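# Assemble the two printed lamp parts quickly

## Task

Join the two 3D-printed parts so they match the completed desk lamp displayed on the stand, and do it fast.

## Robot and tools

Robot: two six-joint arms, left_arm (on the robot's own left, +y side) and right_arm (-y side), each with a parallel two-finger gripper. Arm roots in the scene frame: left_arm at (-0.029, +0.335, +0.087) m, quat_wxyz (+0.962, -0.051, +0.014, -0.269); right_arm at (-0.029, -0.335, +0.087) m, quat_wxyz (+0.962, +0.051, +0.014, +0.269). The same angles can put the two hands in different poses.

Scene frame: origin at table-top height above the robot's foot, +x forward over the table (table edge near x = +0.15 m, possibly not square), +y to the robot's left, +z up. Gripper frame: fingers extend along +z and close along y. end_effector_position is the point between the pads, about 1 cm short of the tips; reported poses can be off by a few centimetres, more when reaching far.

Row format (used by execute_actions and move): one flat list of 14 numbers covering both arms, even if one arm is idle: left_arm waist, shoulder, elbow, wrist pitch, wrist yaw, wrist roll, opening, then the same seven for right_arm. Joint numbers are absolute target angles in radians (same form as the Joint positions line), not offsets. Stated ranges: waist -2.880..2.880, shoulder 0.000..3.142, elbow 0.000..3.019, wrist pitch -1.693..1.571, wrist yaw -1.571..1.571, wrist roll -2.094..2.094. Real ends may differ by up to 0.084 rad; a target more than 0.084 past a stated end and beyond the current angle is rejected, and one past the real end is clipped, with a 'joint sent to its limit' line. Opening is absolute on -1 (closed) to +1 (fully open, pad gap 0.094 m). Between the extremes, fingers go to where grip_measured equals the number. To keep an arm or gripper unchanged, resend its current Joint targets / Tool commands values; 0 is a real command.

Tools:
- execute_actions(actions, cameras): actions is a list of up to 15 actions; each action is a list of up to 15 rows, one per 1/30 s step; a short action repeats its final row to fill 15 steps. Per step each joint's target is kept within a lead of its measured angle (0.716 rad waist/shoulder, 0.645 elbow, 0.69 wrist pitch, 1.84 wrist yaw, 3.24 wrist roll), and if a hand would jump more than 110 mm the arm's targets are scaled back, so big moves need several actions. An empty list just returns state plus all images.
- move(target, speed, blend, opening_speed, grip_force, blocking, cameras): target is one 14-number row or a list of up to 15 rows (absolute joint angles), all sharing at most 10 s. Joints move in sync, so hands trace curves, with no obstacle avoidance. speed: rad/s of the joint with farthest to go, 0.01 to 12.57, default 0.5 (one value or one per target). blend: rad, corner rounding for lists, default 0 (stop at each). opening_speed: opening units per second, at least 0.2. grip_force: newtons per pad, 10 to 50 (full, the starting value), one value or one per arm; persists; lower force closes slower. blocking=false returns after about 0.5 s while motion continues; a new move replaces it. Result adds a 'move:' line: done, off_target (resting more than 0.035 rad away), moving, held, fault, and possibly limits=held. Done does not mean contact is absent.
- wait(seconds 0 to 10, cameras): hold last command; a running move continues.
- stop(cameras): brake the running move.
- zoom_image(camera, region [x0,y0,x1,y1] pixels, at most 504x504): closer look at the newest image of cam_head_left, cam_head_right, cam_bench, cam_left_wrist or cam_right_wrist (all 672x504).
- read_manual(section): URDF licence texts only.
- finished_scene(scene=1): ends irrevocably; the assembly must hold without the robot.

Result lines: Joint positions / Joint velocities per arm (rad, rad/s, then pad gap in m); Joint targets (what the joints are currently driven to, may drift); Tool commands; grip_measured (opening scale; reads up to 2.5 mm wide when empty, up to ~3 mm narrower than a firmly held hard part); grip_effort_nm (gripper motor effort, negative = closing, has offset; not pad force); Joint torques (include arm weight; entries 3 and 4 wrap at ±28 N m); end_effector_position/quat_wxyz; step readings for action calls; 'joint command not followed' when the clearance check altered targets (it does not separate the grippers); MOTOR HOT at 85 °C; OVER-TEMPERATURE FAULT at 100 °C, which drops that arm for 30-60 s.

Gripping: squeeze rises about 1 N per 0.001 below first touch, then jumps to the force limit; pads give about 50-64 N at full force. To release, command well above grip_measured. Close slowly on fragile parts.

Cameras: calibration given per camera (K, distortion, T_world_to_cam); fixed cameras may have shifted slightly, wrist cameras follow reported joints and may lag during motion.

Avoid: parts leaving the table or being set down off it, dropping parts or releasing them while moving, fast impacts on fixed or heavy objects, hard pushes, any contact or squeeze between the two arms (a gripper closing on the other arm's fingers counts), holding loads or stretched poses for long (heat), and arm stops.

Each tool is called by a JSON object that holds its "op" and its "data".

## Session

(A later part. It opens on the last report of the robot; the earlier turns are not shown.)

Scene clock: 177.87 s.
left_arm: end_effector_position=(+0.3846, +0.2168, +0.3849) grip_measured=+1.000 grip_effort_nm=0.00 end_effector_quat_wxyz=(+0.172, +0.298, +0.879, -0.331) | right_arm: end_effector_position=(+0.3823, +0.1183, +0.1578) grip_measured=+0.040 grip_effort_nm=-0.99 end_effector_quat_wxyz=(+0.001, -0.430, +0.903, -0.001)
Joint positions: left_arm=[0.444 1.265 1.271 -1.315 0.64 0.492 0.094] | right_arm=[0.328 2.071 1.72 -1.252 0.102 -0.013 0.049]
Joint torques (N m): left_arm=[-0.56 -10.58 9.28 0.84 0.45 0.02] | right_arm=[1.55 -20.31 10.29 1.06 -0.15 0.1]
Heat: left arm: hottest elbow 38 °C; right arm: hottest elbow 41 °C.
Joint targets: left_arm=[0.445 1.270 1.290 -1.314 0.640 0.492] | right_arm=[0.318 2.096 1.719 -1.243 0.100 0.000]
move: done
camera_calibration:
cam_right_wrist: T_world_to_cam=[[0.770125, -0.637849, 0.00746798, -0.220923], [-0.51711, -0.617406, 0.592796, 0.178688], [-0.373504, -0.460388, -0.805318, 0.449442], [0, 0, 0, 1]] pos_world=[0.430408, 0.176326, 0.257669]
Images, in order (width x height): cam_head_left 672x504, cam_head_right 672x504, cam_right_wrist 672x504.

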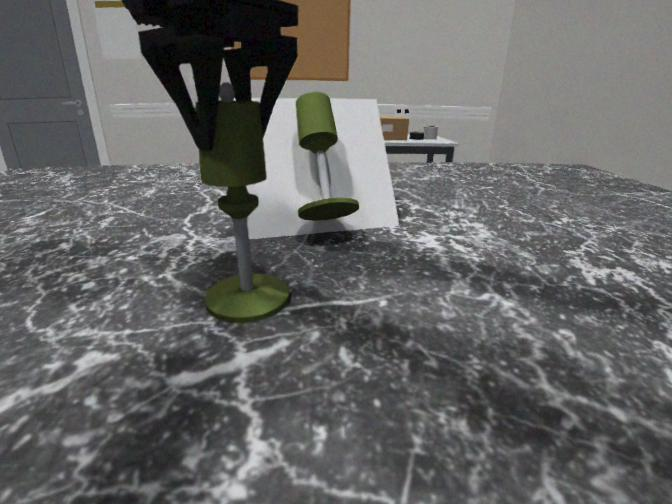

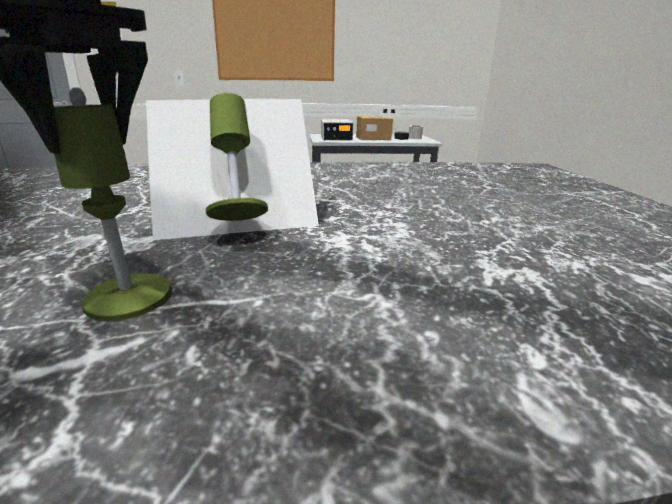

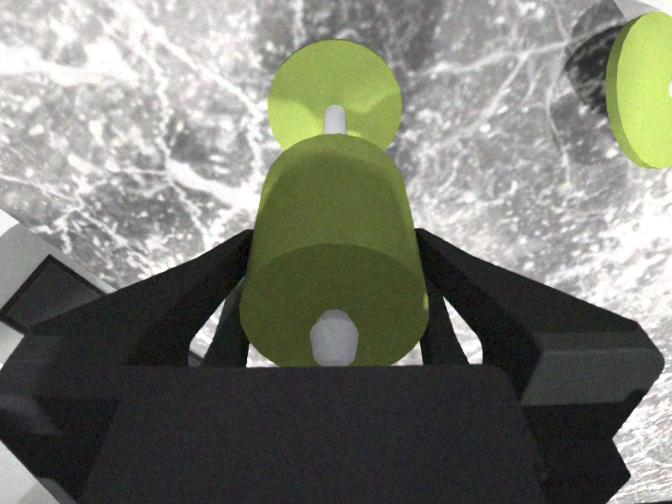

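{"op": "move", "data": {"target": [0.445,1.27,1.29,-1.314,0.64,0.492,1,0.314,2.104,1.709,-1.225,0.1,0,0.02], "speed": 0.1, "cameras": ["cam_head_left","cam_head_right","cam_right_wrist"]}}

{"op": "zoom_image", "data": {"camera": "cam_head_left", "region": [190, 130, 290, 240]}}

{"op": "zoom_image", "data": {"camera": "cam_head_right", "region": [40, 130, 140, 240]}}

Scene clock: 186.93 s.
left_arm: end_effector_position=(+0.3846, +0.2168, +0.3849) grip_measured=+1.000 grip_effort_nm=0.00 end_effector_quat_wxyz=(+0.172, +0.298, +0.879, -0.331) | right_arm: end_effector_position=(+0.3838, +0.1170, +0.1497) grip_measured=+0.040 grip_effort_nm=-0.99 end_effector_quat_wxyz=(+0.001, -0.428, +0.904, -0.001)
Joint positions: left_arm=[0.444 1.265 1.271 -1.315 0.64 0.492 0.094] | right_arm=[0.323 2.078 1.71 -1.235 0.102 -0.013 0.049]
Joint torques (N m): left_arm=[-0.73 -10.75 9.2 0.85 0.46 0.03] | right_arm=[1.55 -20.25 10.19 1.07 -0.16 0.1]
Heat: left arm: hottest elbow 38 °C; right arm: hottest elbow 40 °C.
Joint targets: left_arm=[0.445 1.270 1.290 -1.314 0.640 0.492] | right_arm=[0.314 2.104 1.709 -1.225 0.100 0.000]
move: done
camera_calibration:
cam_right_wrist: T_world_to_cam=[[0.767253, -0.641304, 0.00726429, -0.221382], [-0.51962, -0.614951, 0.593153, 0.184168], [-0.375924, -0.458873, -0.805057, 0.443571], [0, 0, 0, 1]] pos_world=[0.432303, 0.174824, 0.249469]
Images, in order (width x height): cam_head_left 672x504, cam_head_right 672x504, cam_right_wrist 672x504.

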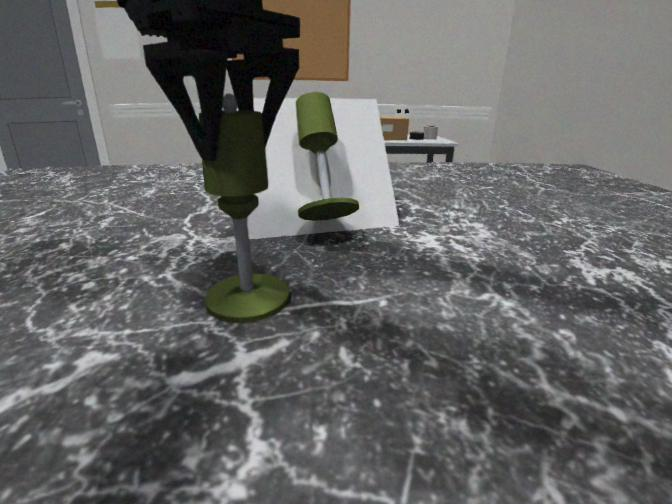

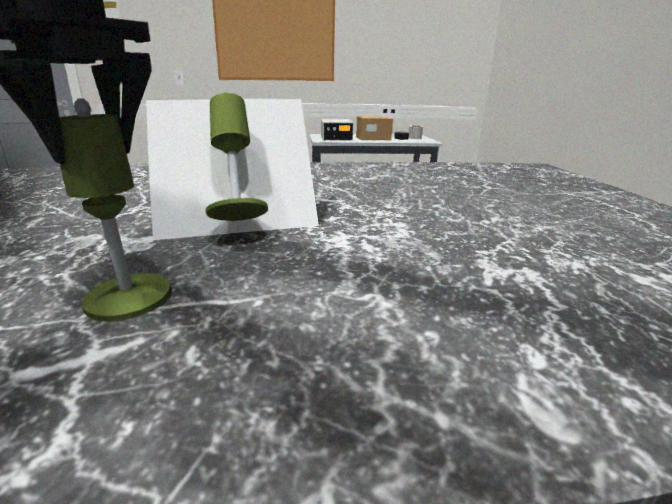

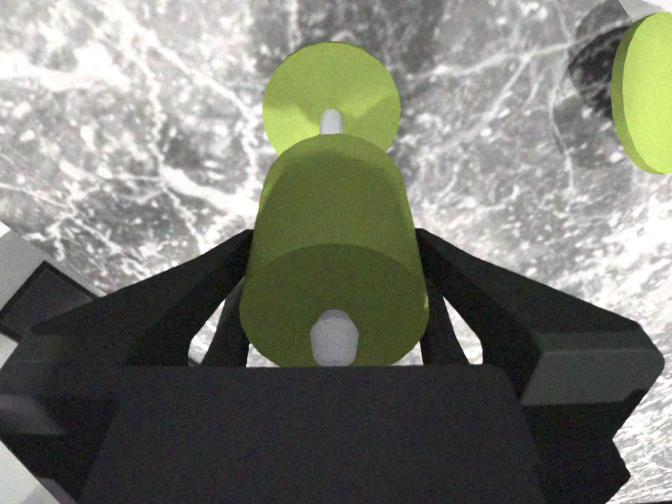

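Scaled by 4.582 from the camera's 672x504 image, which has a finer 960x720 frame.

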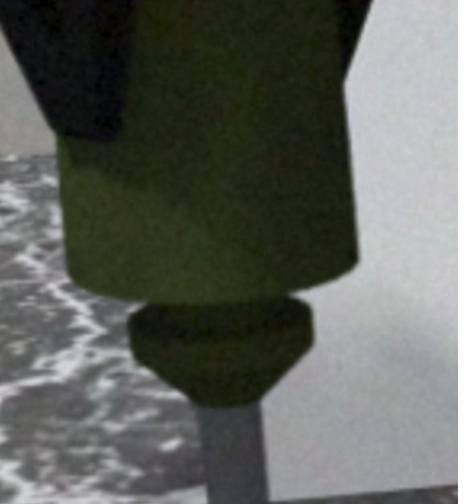

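Scaled by 4.582 from the camera's 672x504 image, which has a finer 960x720 frame.

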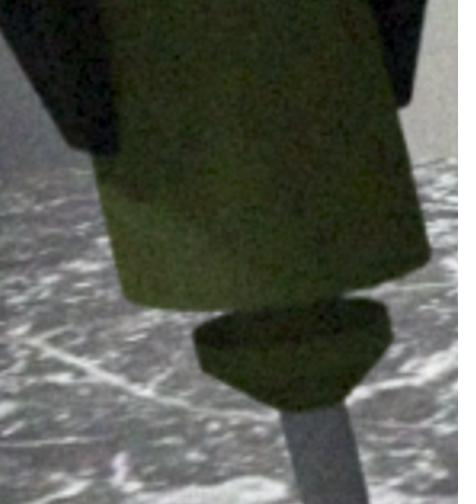

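{"op": "move", "data": {"target": [0.445,1.27,1.29,-1.314,0.64,0.492,1,0.314,2.113,1.700,-1.208,0.1,0,0.02], "speed": 0.1, "cameras": ["cam_head_left","cam_head_right"]}}

{"op": "zoom_image", "data": {"camera": "cam_head_left", "region": [190, 130, 290, 240]}}

{"op": "zoom_image", "data": {"camera": "cam_head_right", "region": [40, 130, 140, 240]}}

Scene clock: 194.17 s.
left_arm: end_effector_position=(+0.3846, +0.2168, +0.3849) grip_measured=+1.000 grip_effort_nm=0.00 end_effector_quat_wxyz=(+0.172, +0.298, +0.879, -0.331) | right_arm: end_effector_position=(+0.3832, +0.1176, +0.1410) grip_measured=+0.040 grip_effort_nm=-0.99 end_effector_quat_wxyz=(+0.000, -0.428, +0.904, -0.001)
Joint positions: left_arm=[0.444 1.265 1.271 -1.315 0.64 0.492 0.094] | right_arm=[0.323 2.088 1.701 -1.218 0.102 -0.013 0.049]
Joint torques (N m): left_arm=[-0.97 -10.64 9.25 0.88 0.46 0.04] | right_arm=[1.55 -20.42 10.15 1.09 -0.15 0.1]
Heat: left arm: hottest elbow 38 °C; right arm: hottest elbow 40 °C.
Joint targets: left_arm=[0.445 1.270 1.290 -1.314 0.640 0.492] | right_arm=[0.314 2.113 1.700 -1.208 0.100 0.000]
move: done
Images, in order (width x height): cam_head_left 672x504, cam_head_right 672x504.

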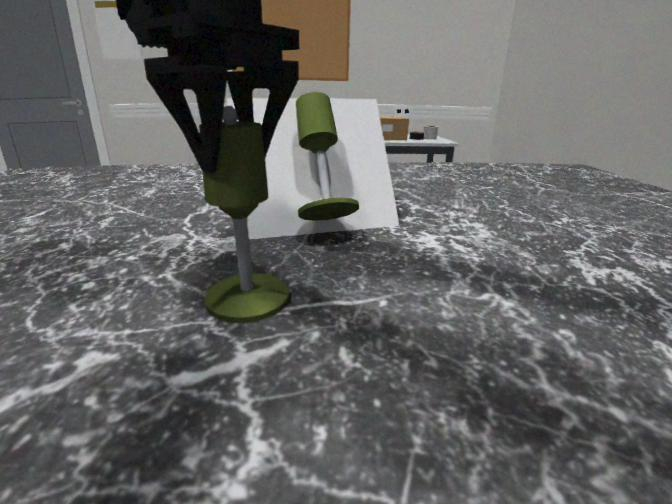

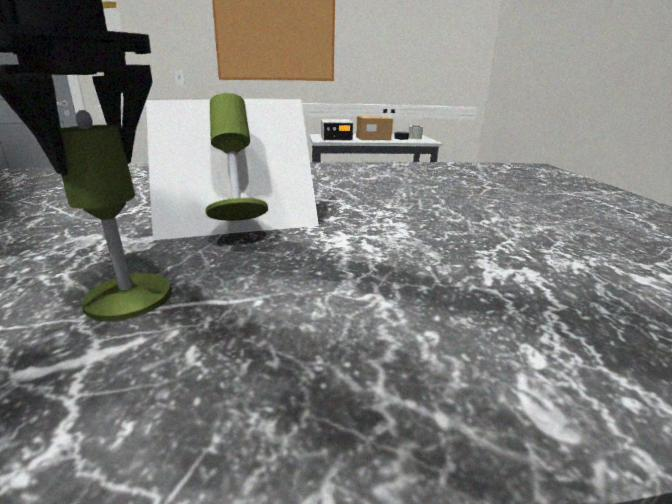

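Scaled by 4.582 from the camera's 672x504 image, which has a finer 960x720 frame.

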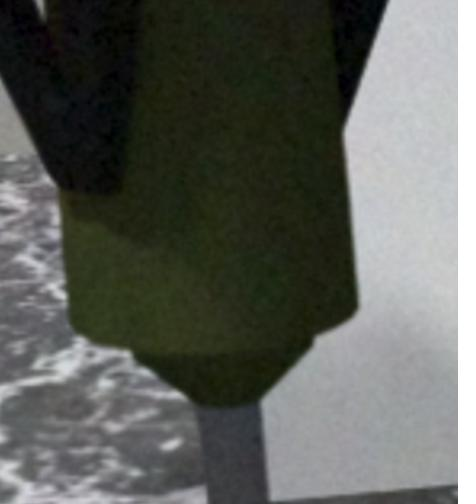

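Scaled by 4.582 from the camera's 672x504 image, which has a finer 960x720 frame.

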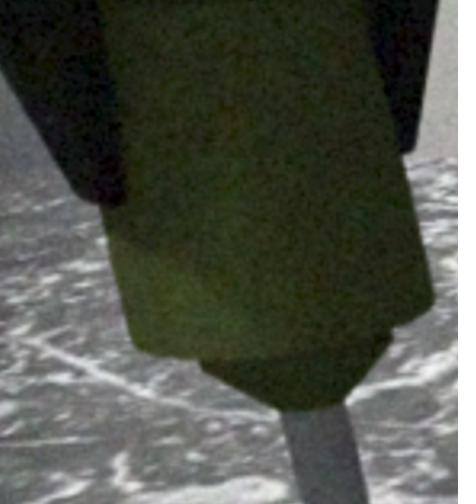

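{"op": "move", "data": {"target": [0.445,1.27,1.29,-1.314,0.64,0.492,1,0.314,2.119,1.694,-1.196,0.1,0,0.02], "speed": 0.05, "cameras": ["cam_head_left","cam_head_right"]}}

{"op": "zoom_image", "data": {"camera": "cam_head_left", "region": [190, 130, 290, 240]}}

{"op": "zoom_image", "data": {"camera": "cam_head_right", "region": [40, 130, 140, 240]}}

Scene clock: 198.87 s.
left_arm: end_effector_position=(+0.3846, +0.2168, +0.3849) grip_measured=+1.000 grip_effort_nm=0.00 end_effector_quat_wxyz=(+0.172, +0.298, +0.879, -0.331) | right_arm: end_effector_position=(+0.3842, +0.1190, +0.1401) grip_measured=+0.040 grip_effort_nm=-0.99 end_effector_quat_wxyz=(+0.004, -0.428, +0.904, +0.001)
Joint positions: left_arm=[0.444 1.265 1.271 -1.315 0.64 0.492 0.094] | right_arm=[0.323 2.088 1.699 -1.208 0.102 -0.013 0.049]
Joint torques (N m): left_arm=[-0.67 -10.64 9.2 0.83 0.45 0.02] | right_arm=[1.61 -19.84 9.81 1.2 -0.15 0.1]
Heat: left arm: hottest elbow 38 °C; right arm: hottest elbow 39 °C.
Joint targets: left_arm=[0.445 1.270 1.290 -1.314 0.640 0.492] | right_arm=[0.314 2.119 1.694 -1.196 0.100 0.000]
move: done
Images, in order (width x height): cam_head_left 672x504, cam_head_right 672x504.

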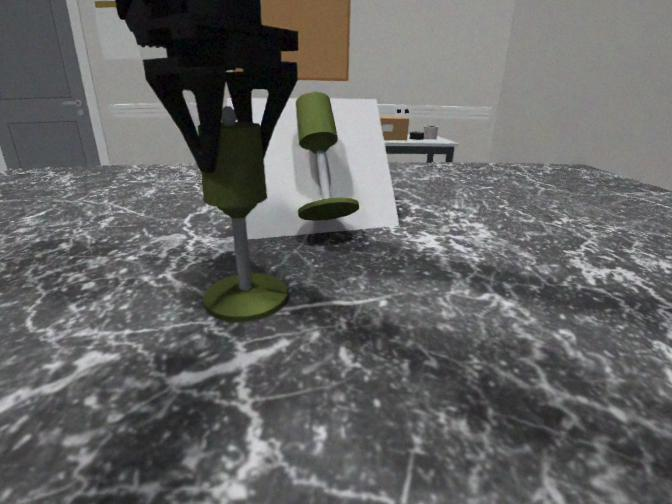

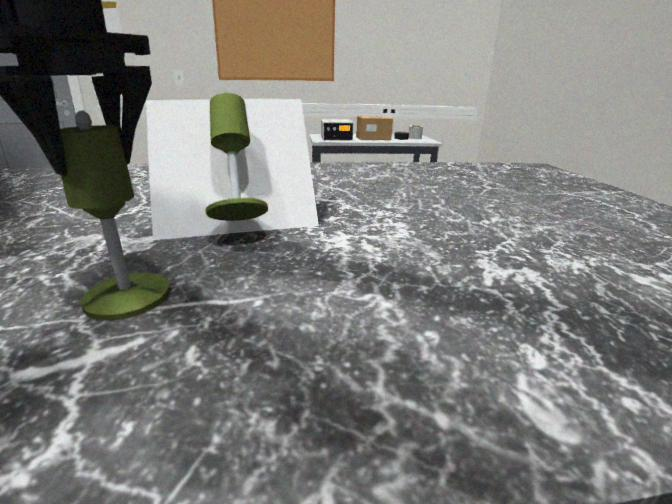

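Scaled by 4.582 from the camera's 672x504 image, which has a finer 960x720 frame.

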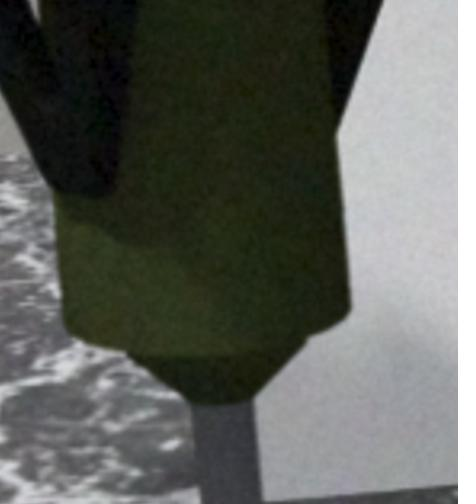

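Scaled by 4.582 from the camera's 672x504 image, which has a finer 960x720 frame.

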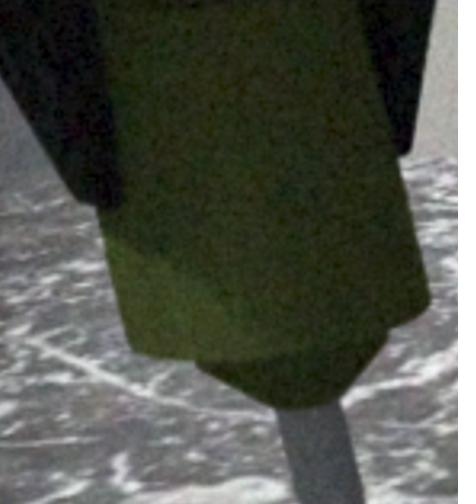

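{"op": "move", "data": {"target": [[0.445,1.27,1.29,-1.314,0.64,0.492,1,0.314,2.113,1.697,-1.208,0.1,0,0.02],[0.445,1.27,1.29,-1.314,0.64,0.492,1,0.314,2.113,1.697,-1.208,0.1,0,1],[0.445,1.27,1.29,-1.314,0.64,0.492,1,0.314,2.113,1.752,-1.215,0.1,0,1],[0.445,1.27,1.29,-1.314,0.64,0.492,1,0.314,2.045,1.873,-1.398,0.1,0,1]], "speed": [0.2,0.2,0.3,0.2], "opening_speed": 0.6, "cameras": ["cam_head_left","cam_head_right","cam_right_wrist"]}}

Scene clock: 210.83 s.
left_arm: end_effector_position=(+0.3846, +0.2168, +0.3849) grip_measured=+1.000 grip_effort_nm=0.00 end_effector_quat_wxyz=(+0.172, +0.298, +0.879, -0.331) | right_arm: end_effector_position=(+0.3904, +0.1161, +0.2060) grip_measured=+0.998 grip_effort_nm=0.12 end_effector_quat_wxyz=(-0.006, -0.428, +0.904, -0.004)
Joint positions: left_arm=[0.444 1.265 1.271 -1.315 0.64 0.492 0.094] | right_arm=[0.323 2.057 1.828 -1.39 0.102 -0.013 0.094]
Joint torques (N m): left_arm=[-0.79 -10.64 9.2 0.91 0.46 0.02] | right_arm=[1.55 -23.65 14.58 0.24 -0.15 0.1]
Heat: left arm: hottest elbow 38 °C; right arm: hottest elbow 39 °C.
Joint targets: left_arm=[0.445 1.270 1.290 -1.314 0.640 0.492] | right_arm=[0.314 2.045 1.873 -1.398 0.100 0.000]
move: off_target (right_arm); right_arm: the elbow is farthest, 0.045 rad from its target
camera_calibration:
cam_right_wrist: T_world_to_cam=[[0.768271, -0.640085, 0.00718701, -0.227984], [-0.512848, -0.608756, 0.605312, 0.14774], [-0.383076, -0.468729, -0.795956, 0.493077], [0, 0, 0, 1]] pos_world=[0.439808, 0.175129, 0.304677]
Images, in order (width x height): cam_head_left 672x504, cam_head_right 672x504, cam_right_wrist 672x504.

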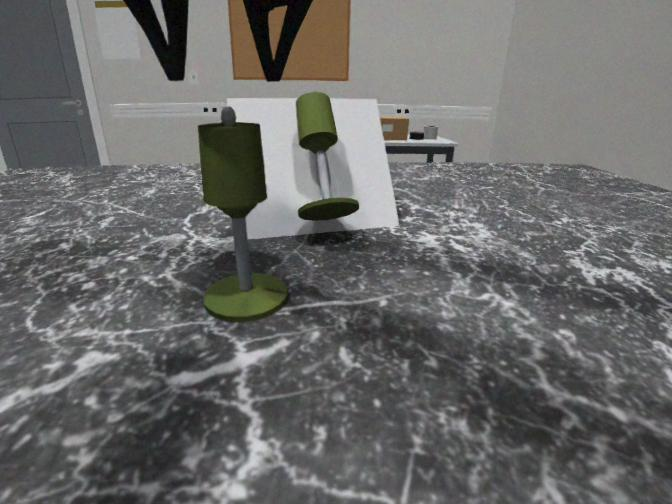

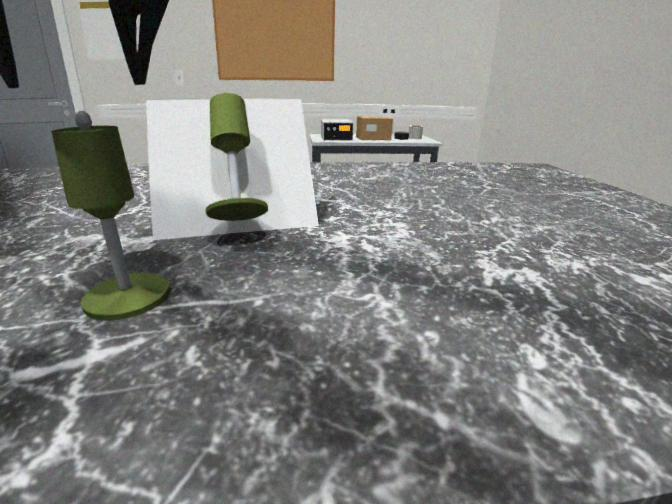

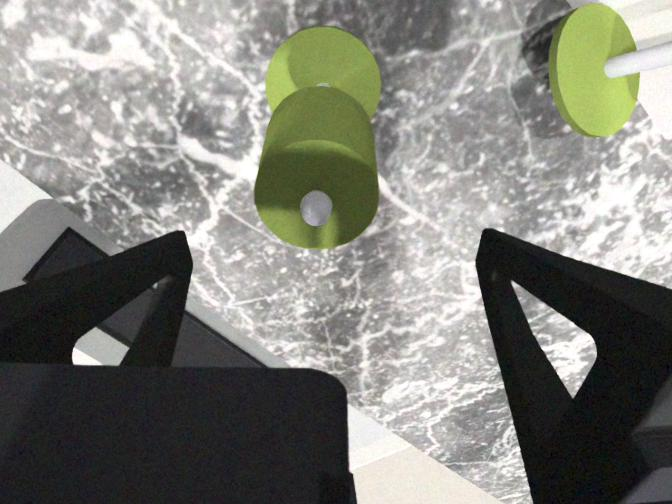

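{"op": "finished_scene", "data": {}}

The scene is finished: the task was done.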